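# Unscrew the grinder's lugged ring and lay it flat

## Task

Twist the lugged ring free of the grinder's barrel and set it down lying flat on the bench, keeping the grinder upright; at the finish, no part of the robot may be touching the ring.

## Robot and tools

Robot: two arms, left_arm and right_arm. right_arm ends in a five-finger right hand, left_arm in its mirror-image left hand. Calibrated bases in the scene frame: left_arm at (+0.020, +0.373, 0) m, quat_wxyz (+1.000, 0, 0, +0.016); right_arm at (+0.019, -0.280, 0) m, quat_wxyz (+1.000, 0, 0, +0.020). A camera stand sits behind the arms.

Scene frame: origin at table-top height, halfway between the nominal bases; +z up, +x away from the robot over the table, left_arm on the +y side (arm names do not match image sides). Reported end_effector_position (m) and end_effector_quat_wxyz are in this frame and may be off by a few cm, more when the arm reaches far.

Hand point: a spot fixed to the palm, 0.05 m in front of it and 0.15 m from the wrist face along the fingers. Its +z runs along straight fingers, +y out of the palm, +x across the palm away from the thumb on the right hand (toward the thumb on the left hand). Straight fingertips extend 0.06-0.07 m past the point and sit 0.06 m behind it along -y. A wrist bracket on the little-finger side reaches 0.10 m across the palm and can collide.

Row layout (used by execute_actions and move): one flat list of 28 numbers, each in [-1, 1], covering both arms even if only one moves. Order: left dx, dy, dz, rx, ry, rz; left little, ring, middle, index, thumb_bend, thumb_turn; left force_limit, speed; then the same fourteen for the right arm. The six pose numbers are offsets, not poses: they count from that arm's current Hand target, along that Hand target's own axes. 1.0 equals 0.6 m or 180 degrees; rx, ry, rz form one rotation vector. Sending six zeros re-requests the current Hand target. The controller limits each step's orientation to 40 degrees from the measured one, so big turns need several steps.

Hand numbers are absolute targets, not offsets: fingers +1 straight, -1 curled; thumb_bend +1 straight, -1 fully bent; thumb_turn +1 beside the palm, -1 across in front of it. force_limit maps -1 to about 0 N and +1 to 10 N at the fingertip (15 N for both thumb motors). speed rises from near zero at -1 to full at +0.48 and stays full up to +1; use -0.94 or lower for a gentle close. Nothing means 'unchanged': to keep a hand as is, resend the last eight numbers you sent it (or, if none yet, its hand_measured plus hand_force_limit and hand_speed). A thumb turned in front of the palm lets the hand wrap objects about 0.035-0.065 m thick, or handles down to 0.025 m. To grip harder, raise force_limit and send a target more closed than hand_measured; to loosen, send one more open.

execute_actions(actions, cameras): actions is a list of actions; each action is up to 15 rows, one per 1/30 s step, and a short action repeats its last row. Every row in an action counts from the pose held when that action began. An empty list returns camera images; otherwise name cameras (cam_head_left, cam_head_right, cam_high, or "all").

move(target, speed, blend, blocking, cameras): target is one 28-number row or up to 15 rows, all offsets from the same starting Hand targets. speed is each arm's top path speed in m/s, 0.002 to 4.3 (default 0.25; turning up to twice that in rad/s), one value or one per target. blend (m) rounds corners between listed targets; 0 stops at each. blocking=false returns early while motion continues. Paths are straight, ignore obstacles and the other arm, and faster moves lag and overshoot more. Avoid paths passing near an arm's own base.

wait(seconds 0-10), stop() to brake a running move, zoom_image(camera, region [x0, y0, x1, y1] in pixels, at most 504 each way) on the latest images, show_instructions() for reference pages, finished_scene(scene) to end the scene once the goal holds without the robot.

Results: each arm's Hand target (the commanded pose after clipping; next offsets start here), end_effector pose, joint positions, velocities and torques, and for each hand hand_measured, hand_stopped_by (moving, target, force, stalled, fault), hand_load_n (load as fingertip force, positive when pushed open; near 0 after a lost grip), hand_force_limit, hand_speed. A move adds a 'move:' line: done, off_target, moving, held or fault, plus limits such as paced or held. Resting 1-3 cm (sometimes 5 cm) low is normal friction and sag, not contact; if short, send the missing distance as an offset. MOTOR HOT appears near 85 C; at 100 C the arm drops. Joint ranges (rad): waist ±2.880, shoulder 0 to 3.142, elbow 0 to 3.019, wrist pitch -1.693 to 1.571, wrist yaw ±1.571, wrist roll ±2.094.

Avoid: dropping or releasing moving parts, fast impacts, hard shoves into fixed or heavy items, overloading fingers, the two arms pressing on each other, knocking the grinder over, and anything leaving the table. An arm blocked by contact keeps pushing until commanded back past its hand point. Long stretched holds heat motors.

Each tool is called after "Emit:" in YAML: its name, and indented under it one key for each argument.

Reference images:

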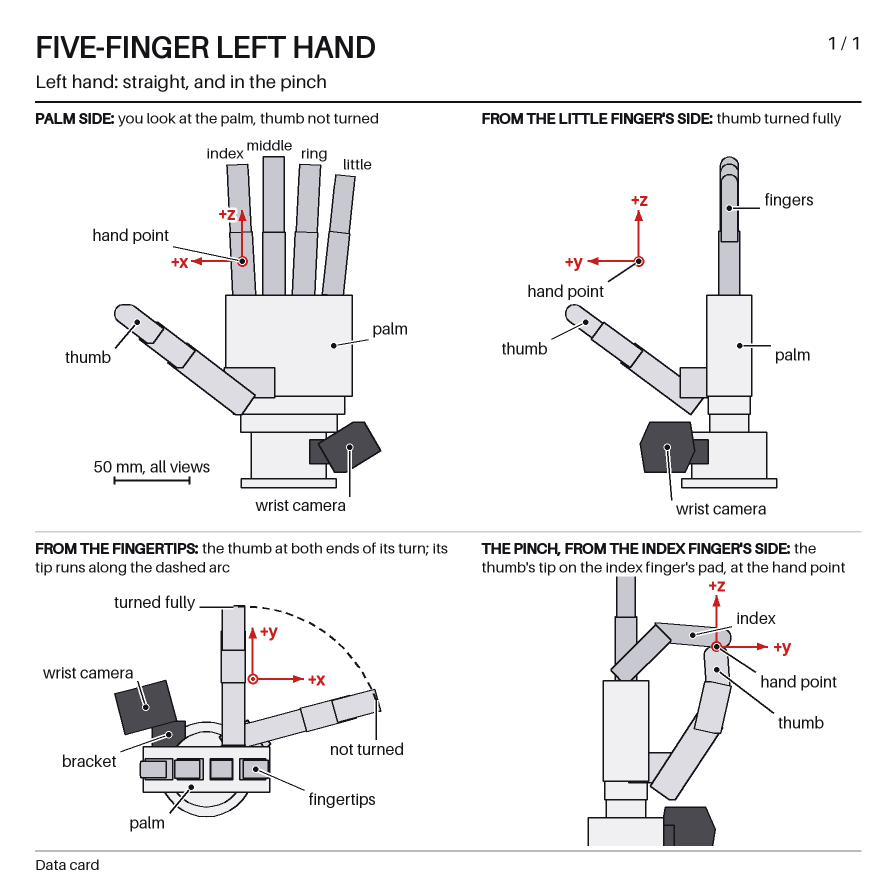

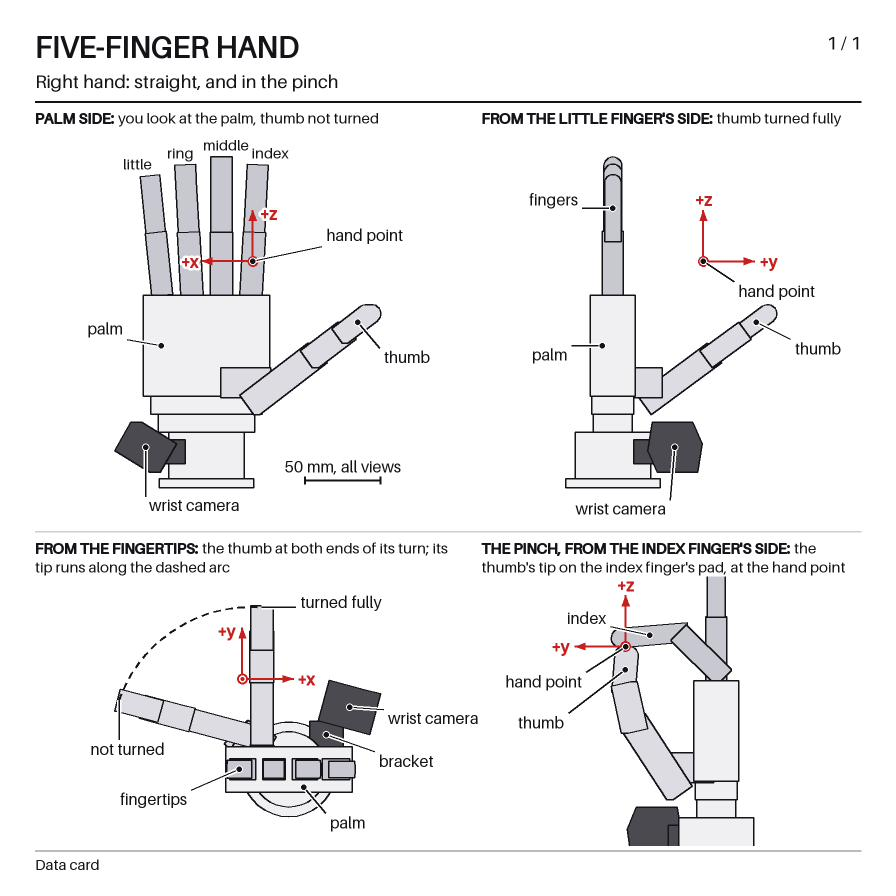

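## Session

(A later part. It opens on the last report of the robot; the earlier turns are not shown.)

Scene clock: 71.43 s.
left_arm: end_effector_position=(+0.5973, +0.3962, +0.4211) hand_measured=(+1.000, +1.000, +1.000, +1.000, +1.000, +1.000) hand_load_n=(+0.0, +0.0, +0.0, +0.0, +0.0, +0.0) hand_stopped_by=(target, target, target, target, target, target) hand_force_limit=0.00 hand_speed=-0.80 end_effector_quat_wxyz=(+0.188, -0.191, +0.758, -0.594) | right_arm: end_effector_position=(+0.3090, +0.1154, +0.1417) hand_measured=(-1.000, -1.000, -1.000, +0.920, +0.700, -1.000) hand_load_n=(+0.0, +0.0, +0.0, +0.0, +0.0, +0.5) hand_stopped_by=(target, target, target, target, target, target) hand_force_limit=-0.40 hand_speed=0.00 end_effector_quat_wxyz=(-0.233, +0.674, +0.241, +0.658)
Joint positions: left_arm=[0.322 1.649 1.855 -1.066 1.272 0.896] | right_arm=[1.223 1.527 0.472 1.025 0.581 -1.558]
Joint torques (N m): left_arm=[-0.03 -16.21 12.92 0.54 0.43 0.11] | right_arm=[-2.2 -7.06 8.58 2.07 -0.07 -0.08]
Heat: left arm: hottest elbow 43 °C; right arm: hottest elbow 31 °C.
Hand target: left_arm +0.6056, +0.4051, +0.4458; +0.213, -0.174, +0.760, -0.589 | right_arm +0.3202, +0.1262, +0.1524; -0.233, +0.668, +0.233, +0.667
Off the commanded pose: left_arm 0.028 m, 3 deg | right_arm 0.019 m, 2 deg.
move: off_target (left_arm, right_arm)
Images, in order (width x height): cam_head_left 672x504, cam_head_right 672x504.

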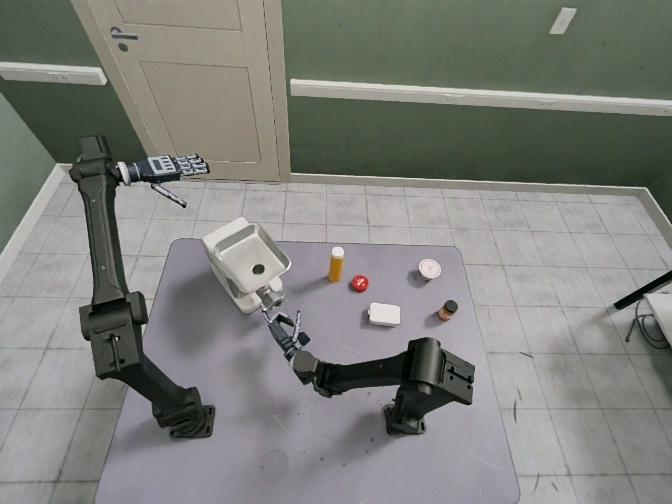

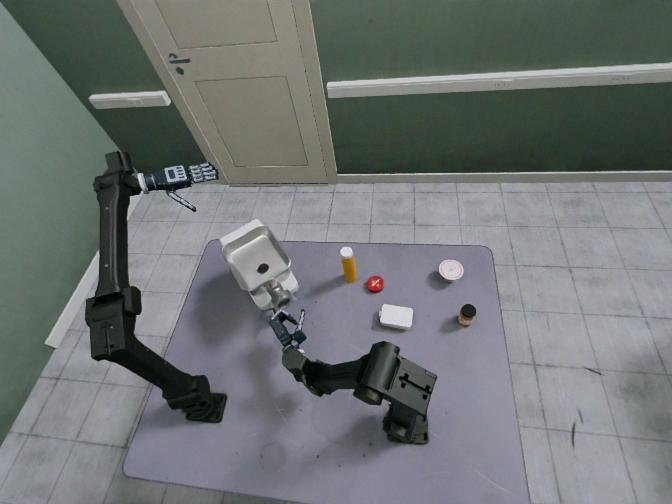

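Emit:
move:
  target:
    - [0,0,0,0,0,0,1,1,1,1,1,1,0,-0.8,-0.024,0.0185,0,0,0,0,-1,-1,-1,0.92,0.7,-1,-0.4,0]
    - [0,0,0,0,0,0,1,1,1,1,1,1,0,-0.8,-0.0417,0.0333,0,0,0,0,-1,-1,-1,0.92,0.7,-1,-0.4,0]
  speed: 0.06
  blend: [0.01,0]
  cameras: ["all"]

Emit:
zoom_image:
  camera: "cam_high"
  region: [350, 170, 420, 240]

Emit:
zoom_image:
  camera: "cam_head_left"
  region: [245, 275, 305, 335]

Scene clock: 73.37 s.
left_arm: end_effector_position=(+0.5973, +0.3962, +0.4211) hand_measured=(+1.000, +1.000, +1.000, +1.000, +1.000, +1.000) hand_load_n=(+0.0, +0.0, -0.5, +0.0, +0.0, -0.5) hand_stopped_by=(target, target, target, target, target, target) hand_force_limit=0.00 hand_speed=-0.80 end_effector_quat_wxyz=(+0.188, -0.191, +0.758, -0.594) | right_arm: end_effector_position=(+0.3200, +0.1192, +0.1296) hand_measured=(-1.000, -1.000, -1.000, +0.920, +0.700, -1.000) hand_load_n=(+0.0, +0.0, +0.0, +2.0, +0.0, +0.5) hand_stopped_by=(target, target, target, target, target, target) hand_force_limit=-0.40 hand_speed=0.00 end_effector_quat_wxyz=(-0.247, +0.666, +0.241, +0.661)
Joint positions: left_arm=[0.322 1.649 1.855 -1.066 1.272 0.896] | right_arm=[1.187 1.599 0.472 1.124 0.524 -1.558]
Joint torques (N m): left_arm=[-0.03 -16.09 12.9 0.49 0.41 0.12] | right_arm=[-3.02 -7.47 5.19 2.61 0.26 -0.07]
Heat: left arm: hottest elbow 43 °C; right arm: hottest elbow 31 °C.
Hand target: left_arm +0.6056, +0.4051, +0.4458; +0.213, -0.174, +0.760, -0.589 | right_arm +0.3326, +0.1105, +0.1273; -0.233, +0.668, +0.233, +0.667
Off the commanded pose: left_arm 0.028 m, 3 deg | right_arm 0.015 m, 2 deg.
move: off_target (left_arm, right_arm); blend cut to 0.0069 m at target 1

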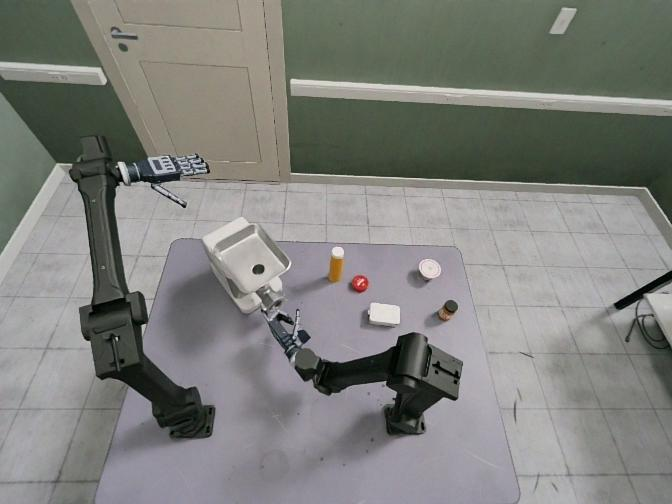

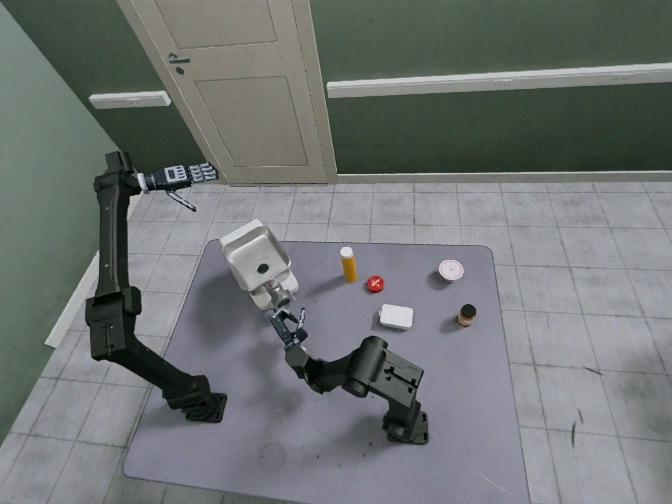

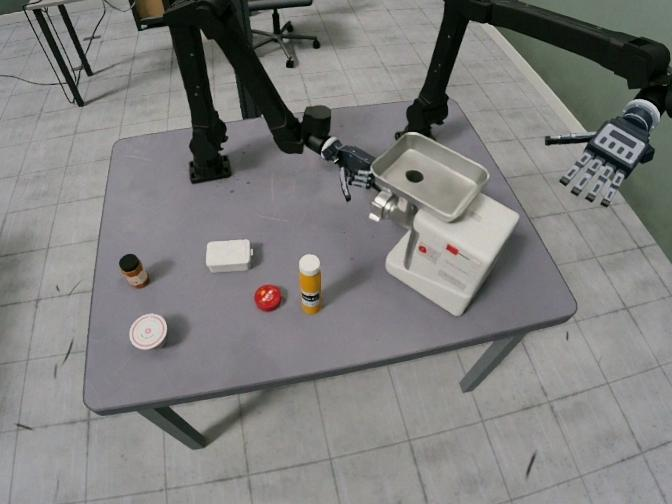

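Scaled by 7.200 from the camera's 672x504 image, which has a finer 960x720 frame.

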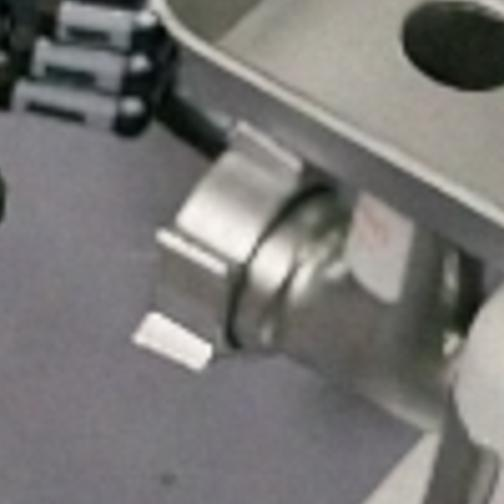

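Scaled by 8.400 from the camera's 672x504 image, which has a finer 960x720 frame.

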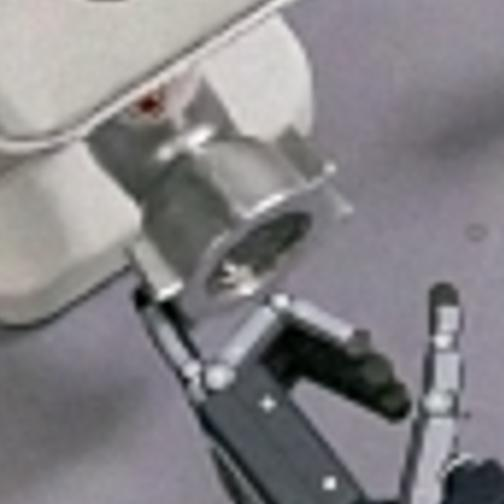

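Emit:
move:
  target: [0,0,0,0,0,0,1,1,1,1,1,1,0,-0.8,-0.049,-0.0068,-0.0117,0,0,0,-1,-1,-1,0.92,0.7,-1,-0.4,0]
  speed: 0.06
  cameras: ["cam_high","cam_head_left"]

Emit:
zoom_image:
  camera: "cam_high"
  region: [350, 170, 420, 240]

Emit:
zoom_image:
  camera: "cam_head_left"
  region: [245, 275, 305, 335]

Scene clock: 75.03 s.
left_arm: end_effector_position=(+0.5973, +0.3962, +0.4211) hand_measured=(+1.000, +1.000, +1.000, +1.000, +1.000, +1.000) hand_load_n=(+0.0, +0.0, +0.0, +0.0, +0.0, -0.5) hand_stopped_by=(target, target, target, target, target, target) hand_force_limit=0.00 hand_speed=-0.80 end_effector_quat_wxyz=(+0.188, -0.191, +0.758, -0.594) | right_arm: end_effector_position=(+0.3218, +0.1208, +0.1217) hand_measured=(-1.000, -1.000, -1.000, +0.920, +0.700, -1.000) hand_load_n=(+0.0, +0.0, +0.0, +3.5, +0.0, +0.5) hand_stopped_by=(target, target, target, target, target, target) hand_force_limit=-0.40 hand_speed=0.00 end_effector_quat_wxyz=(-0.262, +0.652, +0.220, +0.676)
Joint positions: left_arm=[0.322 1.649 1.855 -1.066 1.272 0.896] | right_arm=[1.187 1.687 0.472 1.276 0.533 -1.558]
Joint torques (N m): left_arm=[0.03 -16.09 12.97 0.53 0.39 0.11] | right_arm=[-1.67 -6.18 3.29 1.47 0.71 -0.07]
Heat: left arm: hottest elbow 43 °C; right arm: hottest elbow 30 °C.
Hand target: left_arm +0.6056, +0.4051, +0.4458; +0.213, -0.174, +0.760, -0.589 | right_arm +0.3245, +0.1093, +0.0980; -0.233, +0.668, +0.233, +0.667
Off the commanded pose: left_arm 0.028 m, 3 deg | right_arm 0.027 m, 4 deg.
move: off_target (left_arm, right_arm)
Images, in order (width x height): cam_head_left 672x504, cam_high 672x504.

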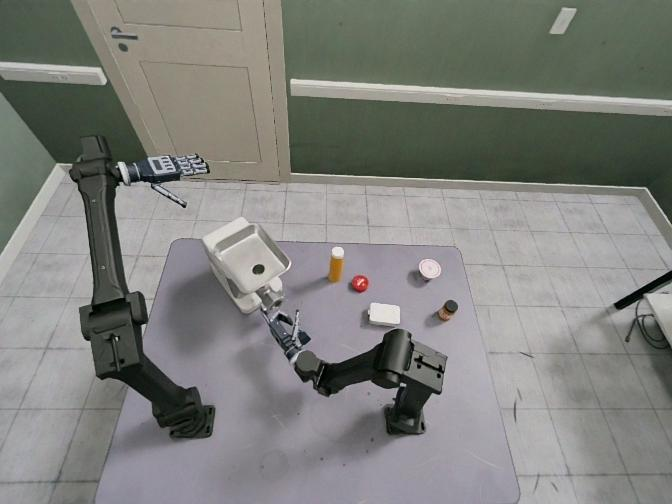

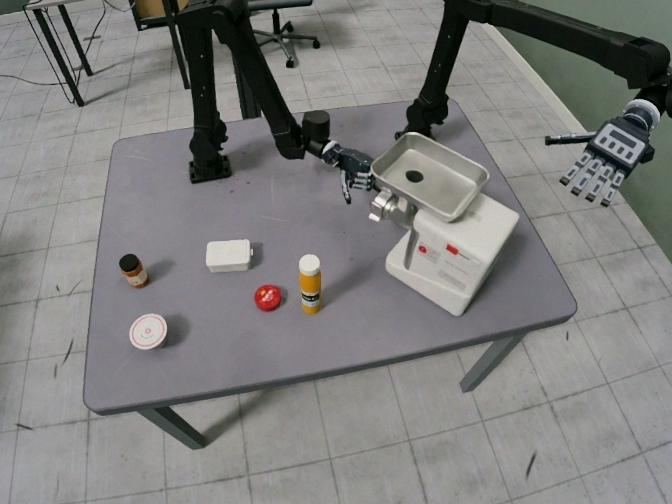

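Scaled by 7.200 from the camera's 672x504 image, which has a finer 960x720 frame.

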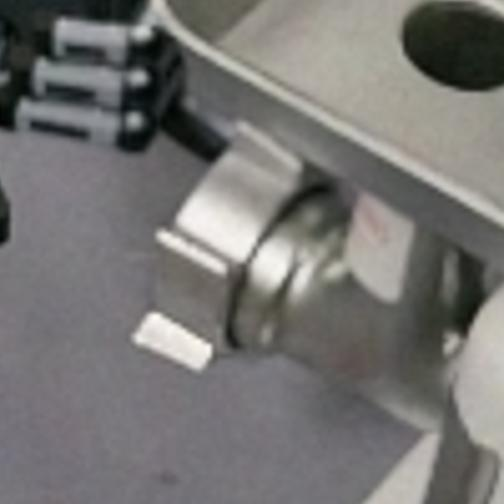

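Scaled by 8.400 from the camera's 672x504 image, which has a finer 960x720 frame.

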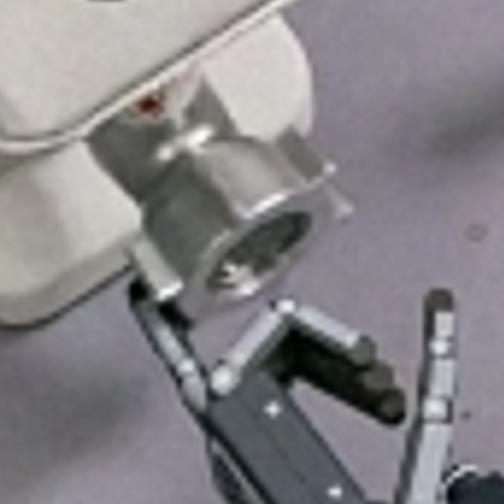

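Emit:
move:
  target: [0,0,0,0,0,0,1,1,1,1,1,1,0,-0.8,-0.045,0,-0.015,0,0,0,-1,-1,-1,0.92,0.7,-1,-0.4,0]
  speed: 0.05
  cameras: ["cam_high","cam_head_left"]

Emit:
zoom_image:
  camera: "cam_high"
  region: [350, 170, 420, 240]

Emit:
zoom_image:
  camera: "cam_head_left"
  region: [245, 275, 305, 335]

Scene clock: 76.70 s.
left_arm: end_effector_position=(+0.5973, +0.3962, +0.4211) hand_measured=(+1.000, +1.000, +1.000, +1.000, +1.000, +1.000) hand_load_n=(+0.0, +0.0, +0.0, +0.0, +0.0, +0.0) hand_stopped_by=(target, target, target, target, target, target) hand_force_limit=0.00 hand_speed=-0.80 end_effector_quat_wxyz=(+0.188, -0.191, +0.758, -0.594) | right_arm: end_effector_position=(+0.3208, +0.1196, +0.1132) hand_measured=(-1.000, -1.000, -1.000, +0.920, +0.700, -1.000) hand_load_n=(+0.0, +0.0, +0.0, +4.5, +0.5, +0.0) hand_stopped_by=(target, target, target, target, target, target) hand_force_limit=-0.40 hand_speed=0.00 end_effector_quat_wxyz=(-0.275, +0.640, +0.202, +0.689)
Joint positions: left_arm=[0.322 1.649 1.855 -1.066 1.272 0.896] | right_arm=[1.192 1.77 0.469 1.419 0.544 -1.558]
Joint torques (N m): left_arm=[-0.26 -16.38 12.93 0.44 0.41 0.11] | right_arm=[-1.03 -4.95 1.31 0.57 0.74 -0.09]
Heat: left arm: hottest elbow 44 °C; right arm: hottest elbow 30 °C.
Hand target: left_arm +0.6056, +0.4051, +0.4458; +0.213, -0.174, +0.760, -0.589 | right_arm +0.3175, +0.1037, +0.0710; -0.233, +0.668, +0.233, +0.668
Off the commanded pose: left_arm 0.028 m, 3 deg | right_arm 0.045 m, 7 deg.
move: off_target (left_arm, right_arm)
Images, in order (width x height): cam_head_left 672x504, cam_high 672x504.

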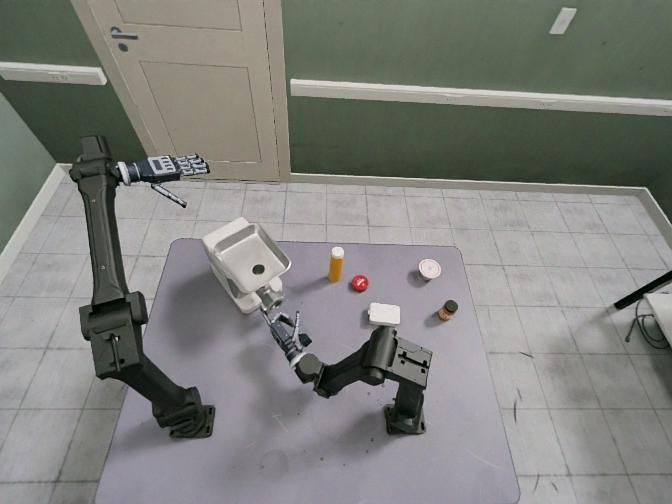

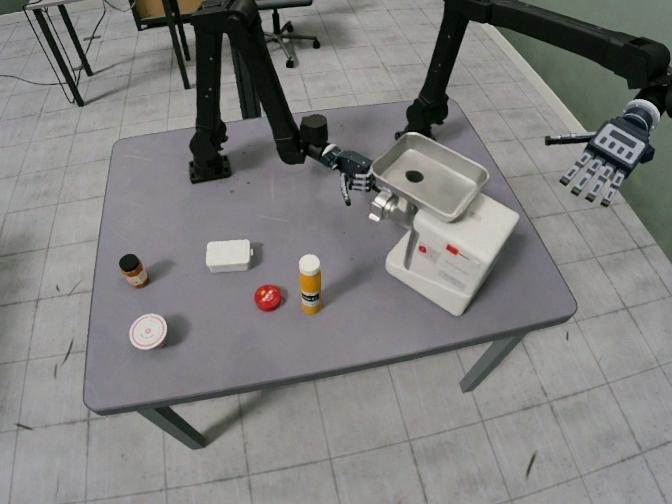

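Scaled by 7.200 from the camera's 672x504 image, which has a finer 960x720 frame.

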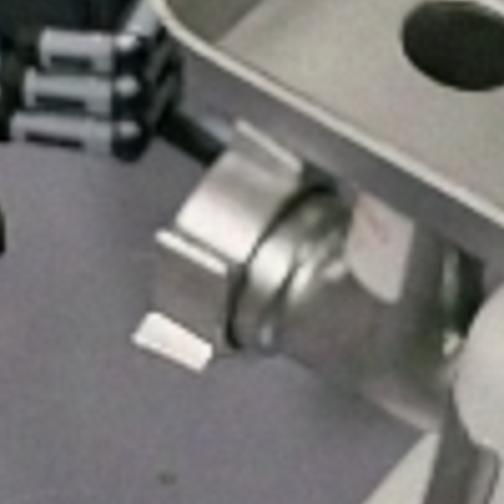

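Scaled by 8.400 from the camera's 672x504 image, which has a finer 960x720 frame.

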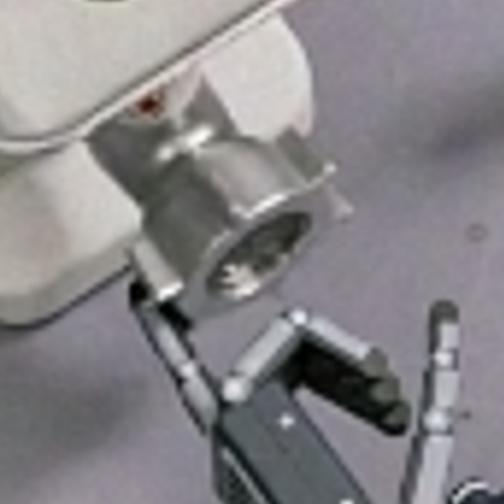

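Emit:
move:
  target: [0,0,0,0,0,0,1,1,1,1,1,1,0,-0.8,-0.035,0,-0.01,0,-0.05,0,-1,-1,-1,0.92,0.7,-1,-0.4,0]
  speed: 0.05
  cameras: ["cam_high","cam_head_left"]

Emit:
zoom_image:
  camera: "cam_high"
  region: [350, 170, 420, 240]

Emit:
zoom_image:
  camera: "cam_head_left"
  region: [245, 275, 305, 335]

Scene clock: 79.13 s.
left_arm: end_effector_position=(+0.5973, +0.3962, +0.4211) hand_measured=(+1.000, +1.000, +1.000, +1.000, +1.000, +1.000) hand_load_n=(+0.0, +0.0, +0.0, +0.0, +0.0, +0.0) hand_stopped_by=(target, target, target, target, target, target) hand_force_limit=0.00 hand_speed=-0.80 end_effector_quat_wxyz=(+0.188, -0.191, +0.758, -0.594) | right_arm: end_effector_position=(+0.3195, +0.1187, +0.1145) hand_measured=(-1.000, -1.000, -1.000, +0.920, +0.700, -1.000) hand_load_n=(+0.0, +0.0, +0.0, +1.5, +0.0, +0.5) hand_stopped_by=(target, target, target, target, target, target) hand_force_limit=-0.40 hand_speed=0.00 end_effector_quat_wxyz=(-0.261, +0.673, +0.211, +0.659)
Joint positions: left_arm=[0.322 1.649 1.855 -1.066 1.272 0.896] | right_arm=[1.193 1.655 0.473 1.187 0.552 -1.499]
Joint torques (N m): left_arm=[-0.5 -16.03 12.83 0.49 0.41 0.1] | right_arm=[-1.03 -3.78 1.48 -1.57 0.25 0.25]
Heat: left arm: hottest elbow 44 °C; right arm: hottest elbow 30 °C.
Hand target: left_arm +0.6056, +0.4051, +0.4458; +0.213, -0.174, +0.760, -0.589 | right_arm +0.3128, +0.1001, +0.0501; -0.214, +0.718, +0.250, +0.613
Off the commanded pose: left_arm 0.028 m, 3 deg | right_arm 0.067 m, 10 deg.
move: off_target (left_arm, right_arm)
Images, in order (width x height): cam_head_left 672x504, cam_high 672x504.

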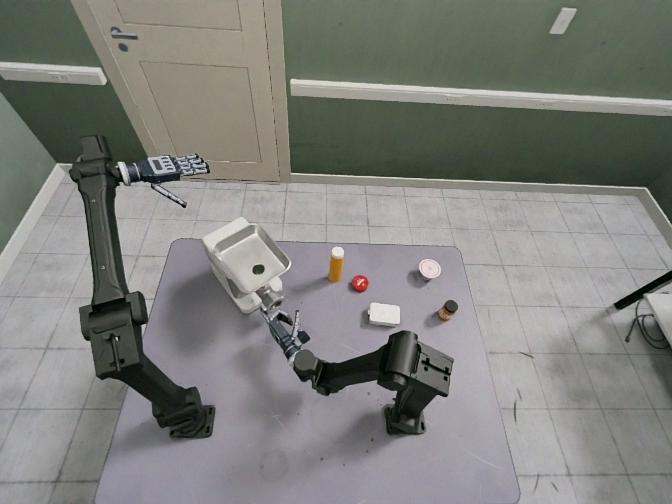

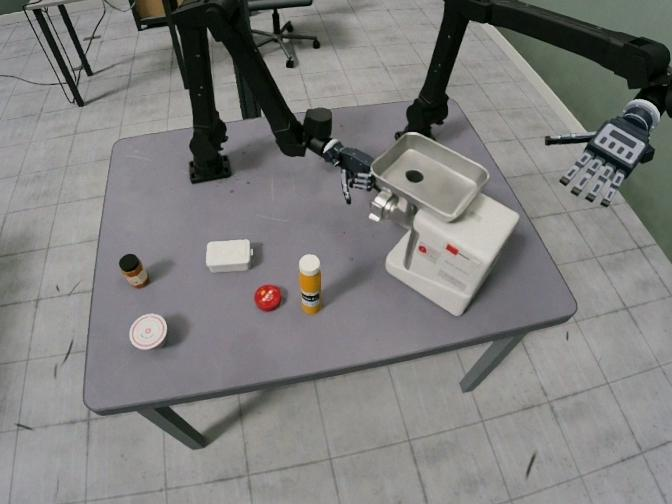

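Scaled by 7.200 from the camera's 672x504 image, which has a finer 960x720 frame.

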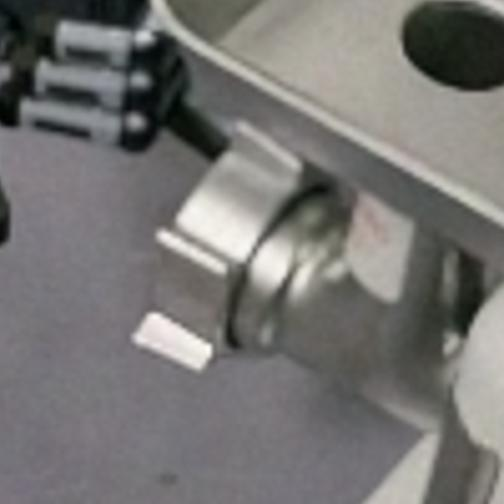

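Scaled by 8.400 from the camera's 672x504 image, which has a finer 960x720 frame.

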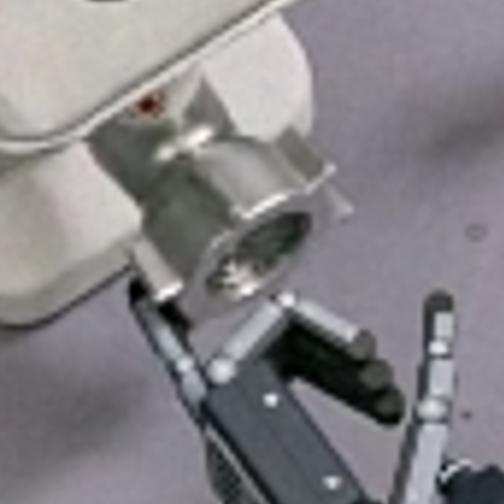

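Emit:
move:
  target: [0,0,0,0,0,0,1,1,1,1,1,1,0,-0.8,-0.035,0.0233,-0.008,0,-0.03,0,-1,-1,-1,0.92,0.7,-1,-0.4,0]
  speed: 0.05
  cameras: ["cam_high","cam_head_left"]

Emit:
zoom_image:
  camera: "cam_high"
  region: [350, 170, 420, 240]

Emit:
zoom_image:
  camera: "cam_head_left"
  region: [245, 275, 305, 335]

Scene clock: 82.47 s.
left_arm: end_effector_position=(+0.5973, +0.3962, +0.4211) hand_measured=(+1.000, +1.000, +1.000, +1.000, +1.000, +1.000) hand_load_n=(+0.0, +0.0, +0.0, +0.0, +0.0, +0.0) hand_stopped_by=(target, target, target, target, target, target) hand_force_limit=0.00 hand_speed=-0.80 end_effector_quat_wxyz=(+0.188, -0.191, +0.758, -0.594) | right_arm: end_effector_position=(+0.3070, +0.0864, +0.0376) hand_measured=(-1.000, -1.000, -1.000, +0.920, +0.700, -1.000) hand_load_n=(+0.0, +0.0, +0.0, -0.5, +0.0, +0.5) hand_stopped_by=(target, target, target, target, target, target) hand_force_limit=-0.40 hand_speed=0.00 end_effector_quat_wxyz=(-0.209, +0.736, +0.266, +0.586)
Joint positions: left_arm=[0.322 1.649 1.855 -1.066 1.272 0.896] | right_arm=[1.18 1.7 0.411 1.028 0.516 -1.444]
Joint torques (N m): left_arm=[-0.15 -16.32 12.85 0.5 0.4 0.1] | right_arm=[-2.61 -8 4.96 0.7 -0.1 0.18]
Heat: left arm: hottest elbow 44 °C; right arm: hottest elbow 30 °C.
Hand target: left_arm +0.6056, +0.4051, +0.4458; +0.213, -0.174, +0.760, -0.589 | right_arm +0.3152, +0.0841, +0.0300; -0.202, +0.746, +0.260, +0.579
Off the commanded pose: left_arm 0.028 m, 3 deg | right_arm 0.011 m, 2 deg.
move: off_target (left_arm, right_arm)
Images, in order (width x height): cam_head_left 672x504, cam_high 672x504.

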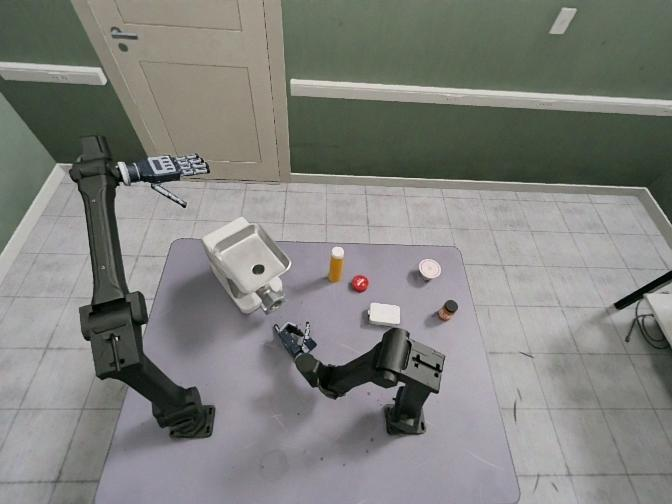

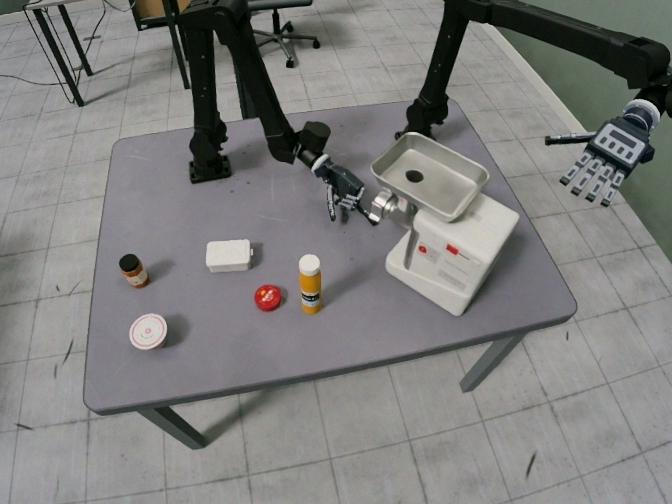

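Scaled by 7.200 from the camera's 672x504 image, which has a finer 960x720 frame.

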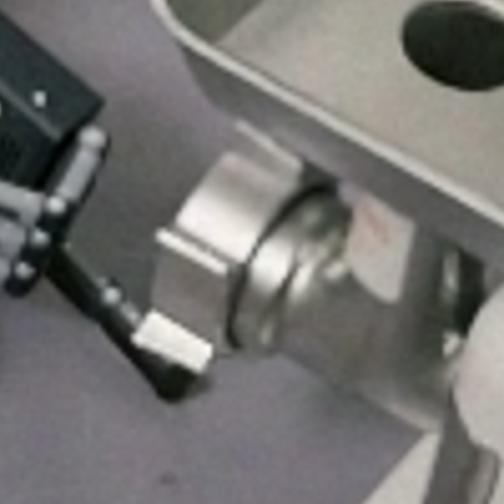

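Scaled by 8.400 from the camera's 672x504 image, which has a finer 960x720 frame.

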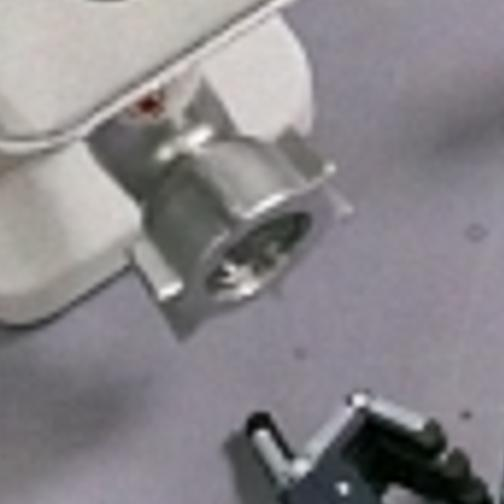

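Emit:
move:
  target:
    - [0,0,0,0,0,0,1,1,1,1,1,1,0,-0.8,0.0687,-0.0167,-0.0675,0,0.03,0,-1,-1,-1,0.92,0.7,-1,-0.4,0]
    - [0,0,0,0,0,0,1,1,1,1,1,1,0,-0.8,0.1911,-0.047,-0.0733,0,0.065,0,-1,-1,-1,0.92,0.7,-1,-0.4,0]
    - [0,0,0,0,0,0,1,1,1,1,1,1,0,-0.8,0.2102,-0.047,0.0009,0,0.065,0,-1,-1,-1,0.92,0.7,-1,-0.4,0]
  speed: [0.15,0.15,0.1]
  blend: [0.02,0,0]
  cameras: ["all"]

Emit:
zoom_image:
  camera: "cam_high"
  region: [350, 170, 420, 240]

Emit:
zoom_image:
  camera: "cam_head_left"
  region: [245, 275, 305, 335]

Emit:
zoom_image:
  camera: "cam_head_right"
  region: [255, 275, 315, 335]

Scene clock: 88.10 s.
left_arm: end_effector_position=(+0.5973, +0.3962, +0.4211) hand_measured=(+1.000, +1.000, +1.000, +1.000, +1.000, +1.000) hand_load_n=(+0.0, +0.0, +0.0, -0.5, +0.5, +0.0) hand_stopped_by=(target, target, target, target, target, target) hand_force_limit=0.00 hand_speed=-0.80 end_effector_quat_wxyz=(+0.188, -0.191, +0.758, -0.594) | right_arm: end_effector_position=(+0.3101, +0.1154, +0.1413) hand_measured=(-1.000, -1.000, -1.000, +0.920, +0.700, -1.000) hand_load_n=(-0.5, +0.0, +0.0, +0.5, +0.0, +0.5) hand_stopped_by=(target, target, target, target, target, target) hand_force_limit=-0.40 hand_speed=0.00 end_effector_quat_wxyz=(-0.230, +0.688, +0.245, +0.643)
Joint positions: left_arm=[0.322 1.649 1.855 -1.066 1.272 0.896] | right_arm=[1.216 1.487 0.483 0.925 0.57 -1.526]
Joint torques (N m): left_arm=[-0.56 -16.21 12.98 0.5 0.41 0.11] | right_arm=[-2.32 -6.89 9.1 1.72 0 -0.09]
Heat: left arm: hottest elbow 45 °C; right arm: hottest elbow 30 °C.
Hand target: left_arm +0.6056, +0.4051, +0.4458; +0.213, -0.174, +0.760, -0.589 | right_arm +0.3227, +0.1260, +0.1520; -0.227, +0.683, +0.238, +0.652
Off the commanded pose: left_arm 0.028 m, 3 deg | right_arm 0.020 m, 1 deg.
move: off_target (left_arm, right_arm)

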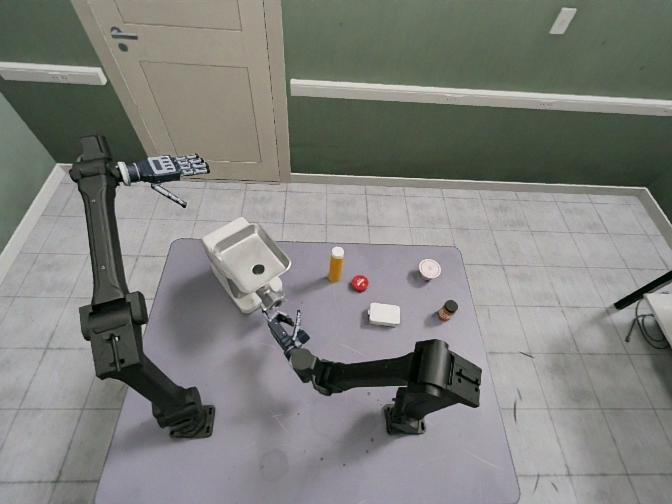

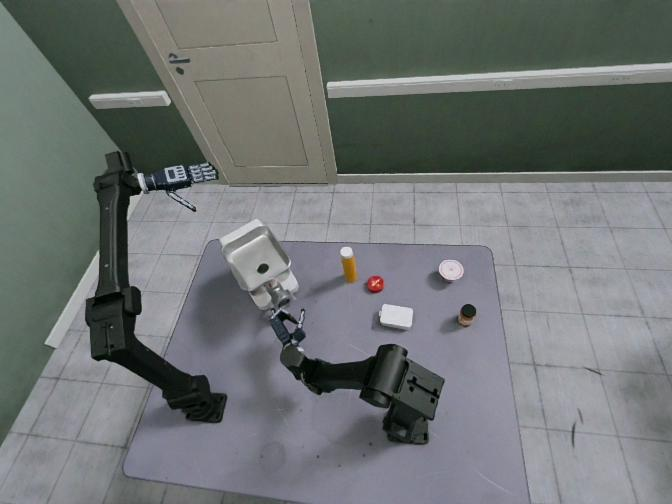

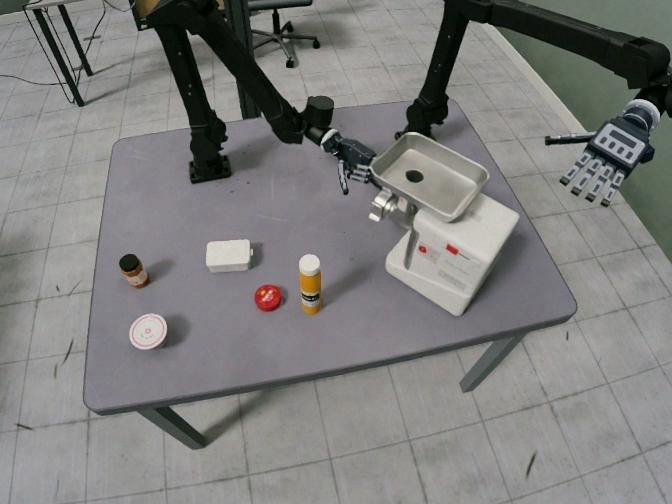

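Scaled by 7.200 from the camera's 672x504 image, which has a finer 960x720 frame.

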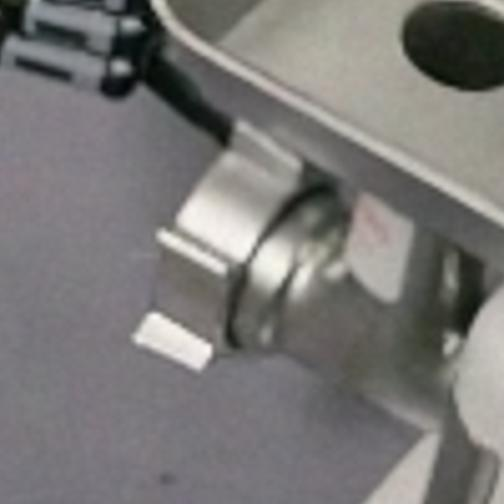

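Scaled by 8.400 from the camera's 672x504 image, which has a finer 960x720 frame.

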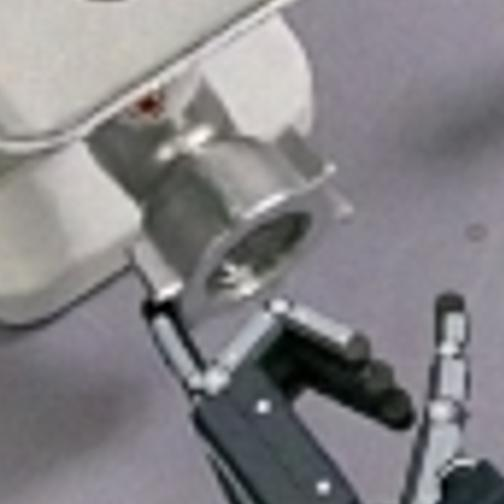

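Scaled by 8.400 from the camera's 672x504 image, which has a finer 960x720 frame.

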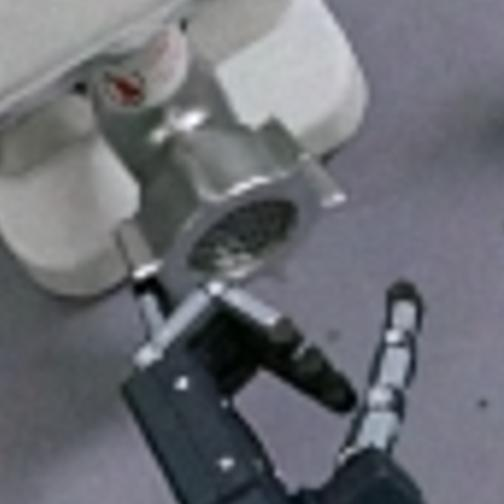

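Emit:
move:
  target:
    - [0,0,0,0,0,0,1,1,1,1,1,1,0,-0.8,-0.02,0.022,-0.005,0,0,0,-1,-1,-1,0.92,0.7,-1,-0.4,0]
    - [0,0,0,0,0,0,1,1,1,1,1,1,0,-0.8,-0.0783,0.022,-0.0067,0,-0.01,0,-1,-1,-1,0.92,0.7,-1,-0.4,0]
  speed: 0.06
  blend: [0.005,0]
  cameras: ["cam_head_left","cam_head_right"]

Emit:
zoom_image:
  camera: "cam_head_left"
  region: [245, 275, 305, 335]

Emit:
zoom_image:
  camera: "cam_head_right"
  region: [255, 275, 315, 335]

Scene clock: 90.03 s.
left_arm: end_effector_position=(+0.5973, +0.3962, +0.4211) hand_measured=(+1.000, +1.000, +1.000, +1.000, +1.000, +1.000) hand_load_n=(+0.0, +0.0, +0.0, +0.0, +0.0, +0.0) hand_stopped_by=(target, target, target, target, target, target) hand_force_limit=0.00 hand_speed=-0.80 end_effector_quat_wxyz=(+0.188, -0.191, +0.758, -0.594) | right_arm: end_effector_position=(+0.3180, +0.1202, +0.1110) hand_measured=(-1.000, -1.000, -1.000, +0.920, +0.700, -1.000) hand_load_n=(+0.0, +0.0, +0.0, +0.5, +0.0, +0.5) hand_stopped_by=(target, target, target, target, target, target) hand_force_limit=-0.40 hand_speed=0.00 end_effector_quat_wxyz=(-0.233, +0.689, +0.250, +0.640)
Joint positions: left_arm=[0.322 1.649 1.855 -1.066 1.272 0.896] | right_arm=[1.194 1.605 0.483 1.036 0.535 -1.527]
Joint torques (N m): left_arm=[-0.03 -16.26 12.94 0.44 0.41 0.11] | right_arm=[-2.49 -7.88 4.71 2.4 0.35 0.07]
Heat: left arm: hottest elbow 45 °C; right arm: hottest elbow 29 °C.
Hand target: left_arm +0.6056, +0.4051, +0.4458; +0.213, -0.174, +0.760, -0.589 | right_arm +0.3260, +0.1118, +0.1054; -0.224, +0.693, +0.242, +0.641
Off the commanded pose: left_arm 0.028 m, 3 deg | right_arm 0.013 m, 2 deg.
move: off_target (left_arm, right_arm)
Images, in order (width x height): cam_head_left 672x504, cam_head_right 672x504.

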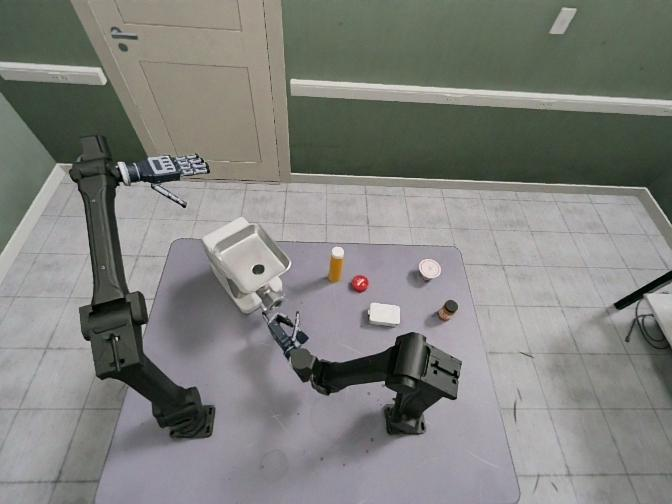

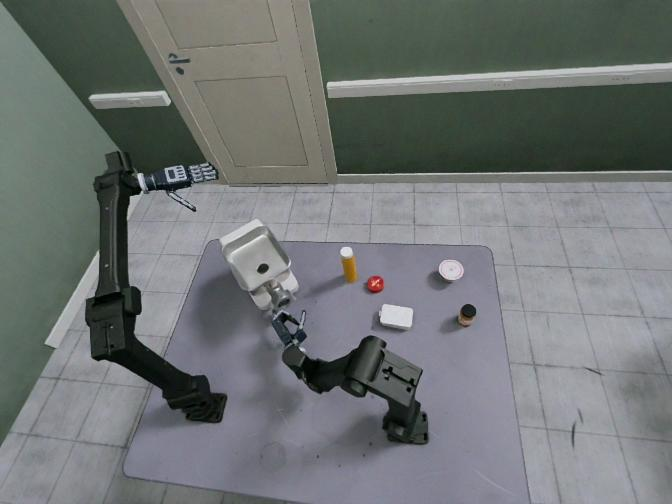

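Scaled by 8.400 from the camera's 672x504 image, which has a finer 960x720 frame.

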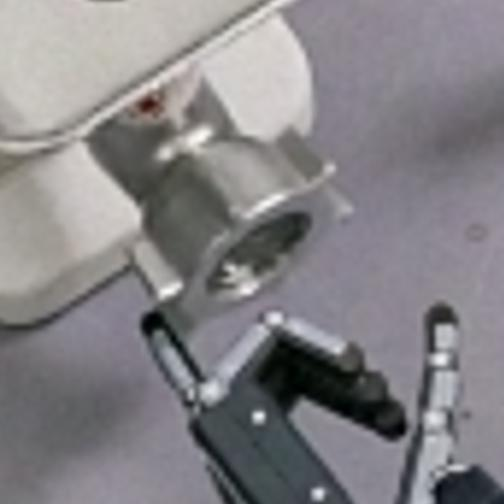

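Scaled by 8.400 from the camera's 672x504 image, which has a finer 960x720 frame.

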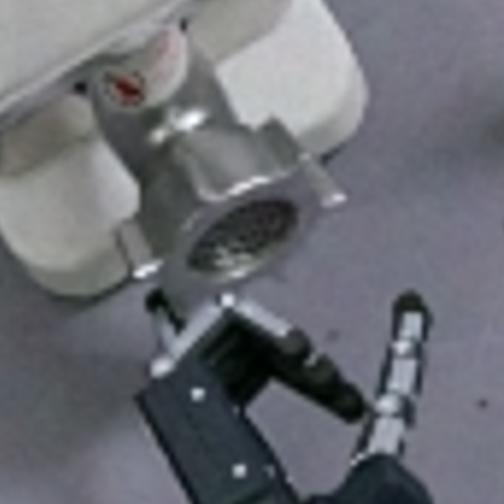

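Emit:
move:
  target:
    - [0,0,0,0,0,0,1,1,1,1,1,1,0,-0.8,0.0744,-0.0287,-0.0025,0,0.01,0,-1,-1,-1,0.92,0.7,-1,-0.4,0]
    - [0,0,0,0,0,0,1,1,1,1,1,1,0,-0.8,0.0744,0.0163,-0.0025,0,0.01,0,-1,-1,-1,0.92,0.7,-1,-0.4,0]
  speed: 0.08
  cameras: ["cam_head_left","cam_head_right"]

Emit:
zoom_image:
  camera: "cam_head_left"
  region: [245, 275, 305, 335]

Emit:
zoom_image:
  camera: "cam_head_right"
  region: [255, 275, 315, 335]

Scene clock: 92.60 s.
left_arm: end_effector_position=(+0.5973, +0.3962, +0.4211) hand_measured=(+1.000, +1.000, +1.000, +1.000, +1.000, +1.000) hand_load_n=(+0.0, +0.0, +0.0, +0.0, +0.0, +0.0) hand_stopped_by=(target, target, target, target, target, target) hand_force_limit=0.00 hand_speed=-0.80 end_effector_quat_wxyz=(+0.188, -0.191, +0.758, -0.594) | right_arm: end_effector_position=(+0.3225, +0.1060, +0.1190) hand_measured=(-1.000, -1.000, -1.000, +0.920, +0.700, -1.000) hand_load_n=(+0.0, +0.0, +0.0, +1.5, +0.0, +0.5) hand_stopped_by=(target, target, target, target, target, target) hand_force_limit=-0.40 hand_speed=0.00 end_effector_quat_wxyz=(-0.217, +0.699, +0.262, +0.629)
Joint positions: left_arm=[0.322 1.649 1.855 -1.066 1.272 0.896] | right_arm=[1.169 1.521 0.469 0.92 0.515 -1.531]
Joint torques (N m): left_arm=[-0.44 -16.38 13.03 0.49 0.41 0.11] | right_arm=[-2.61 -12.45 6.65 2.8 0.2 -0.08]
Heat: left arm: hottest elbow 45 °C; right arm: hottest elbow 29 °C.
Hand target: left_arm +0.6056, +0.4051, +0.4458; +0.213, -0.174, +0.760, -0.589 | right_arm +0.3337, +0.1055, +0.1500; -0.228, +0.683, +0.238, +0.652
Off the commanded pose: left_arm 0.028 m, 3 deg | right_arm 0.033 m, 4 deg.
move: off_target (left_arm, right_arm)
Images, in order (width x height): cam_head_left 672x504, cam_head_right 672x504.

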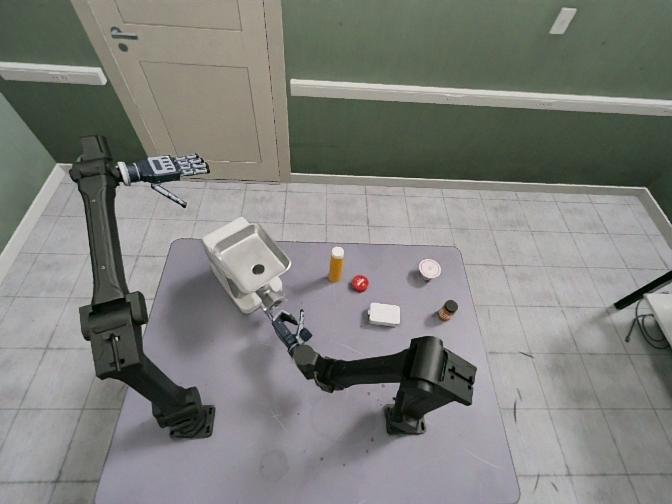

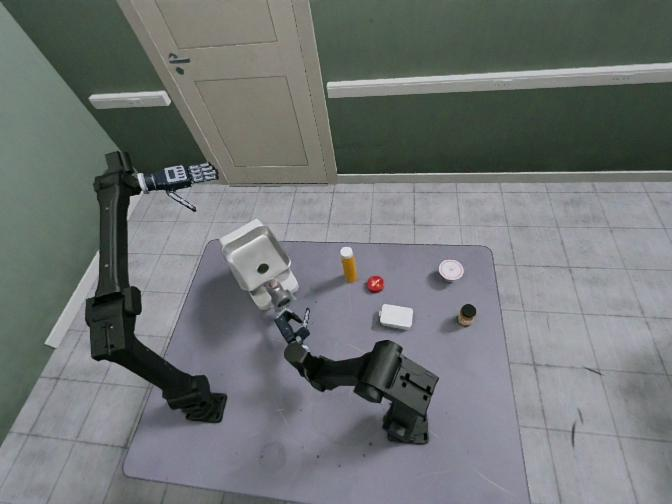

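Scaled by 8.400 from the camera's 672x504 image, which has a finer 960x720 frame.

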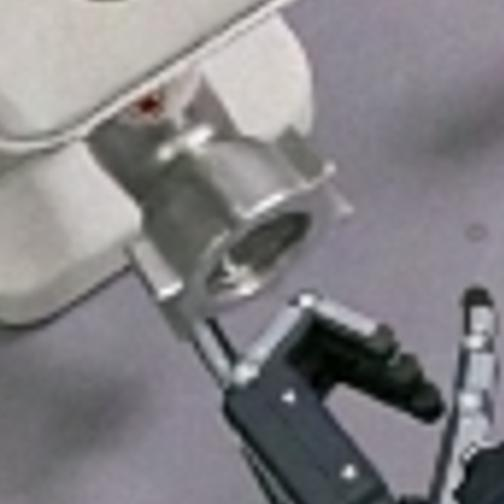

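Scaled by 8.400 from the camera's 672x504 image, which has a finer 960x720 frame.

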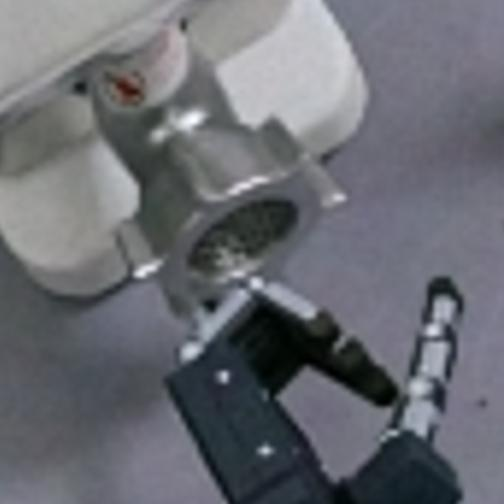

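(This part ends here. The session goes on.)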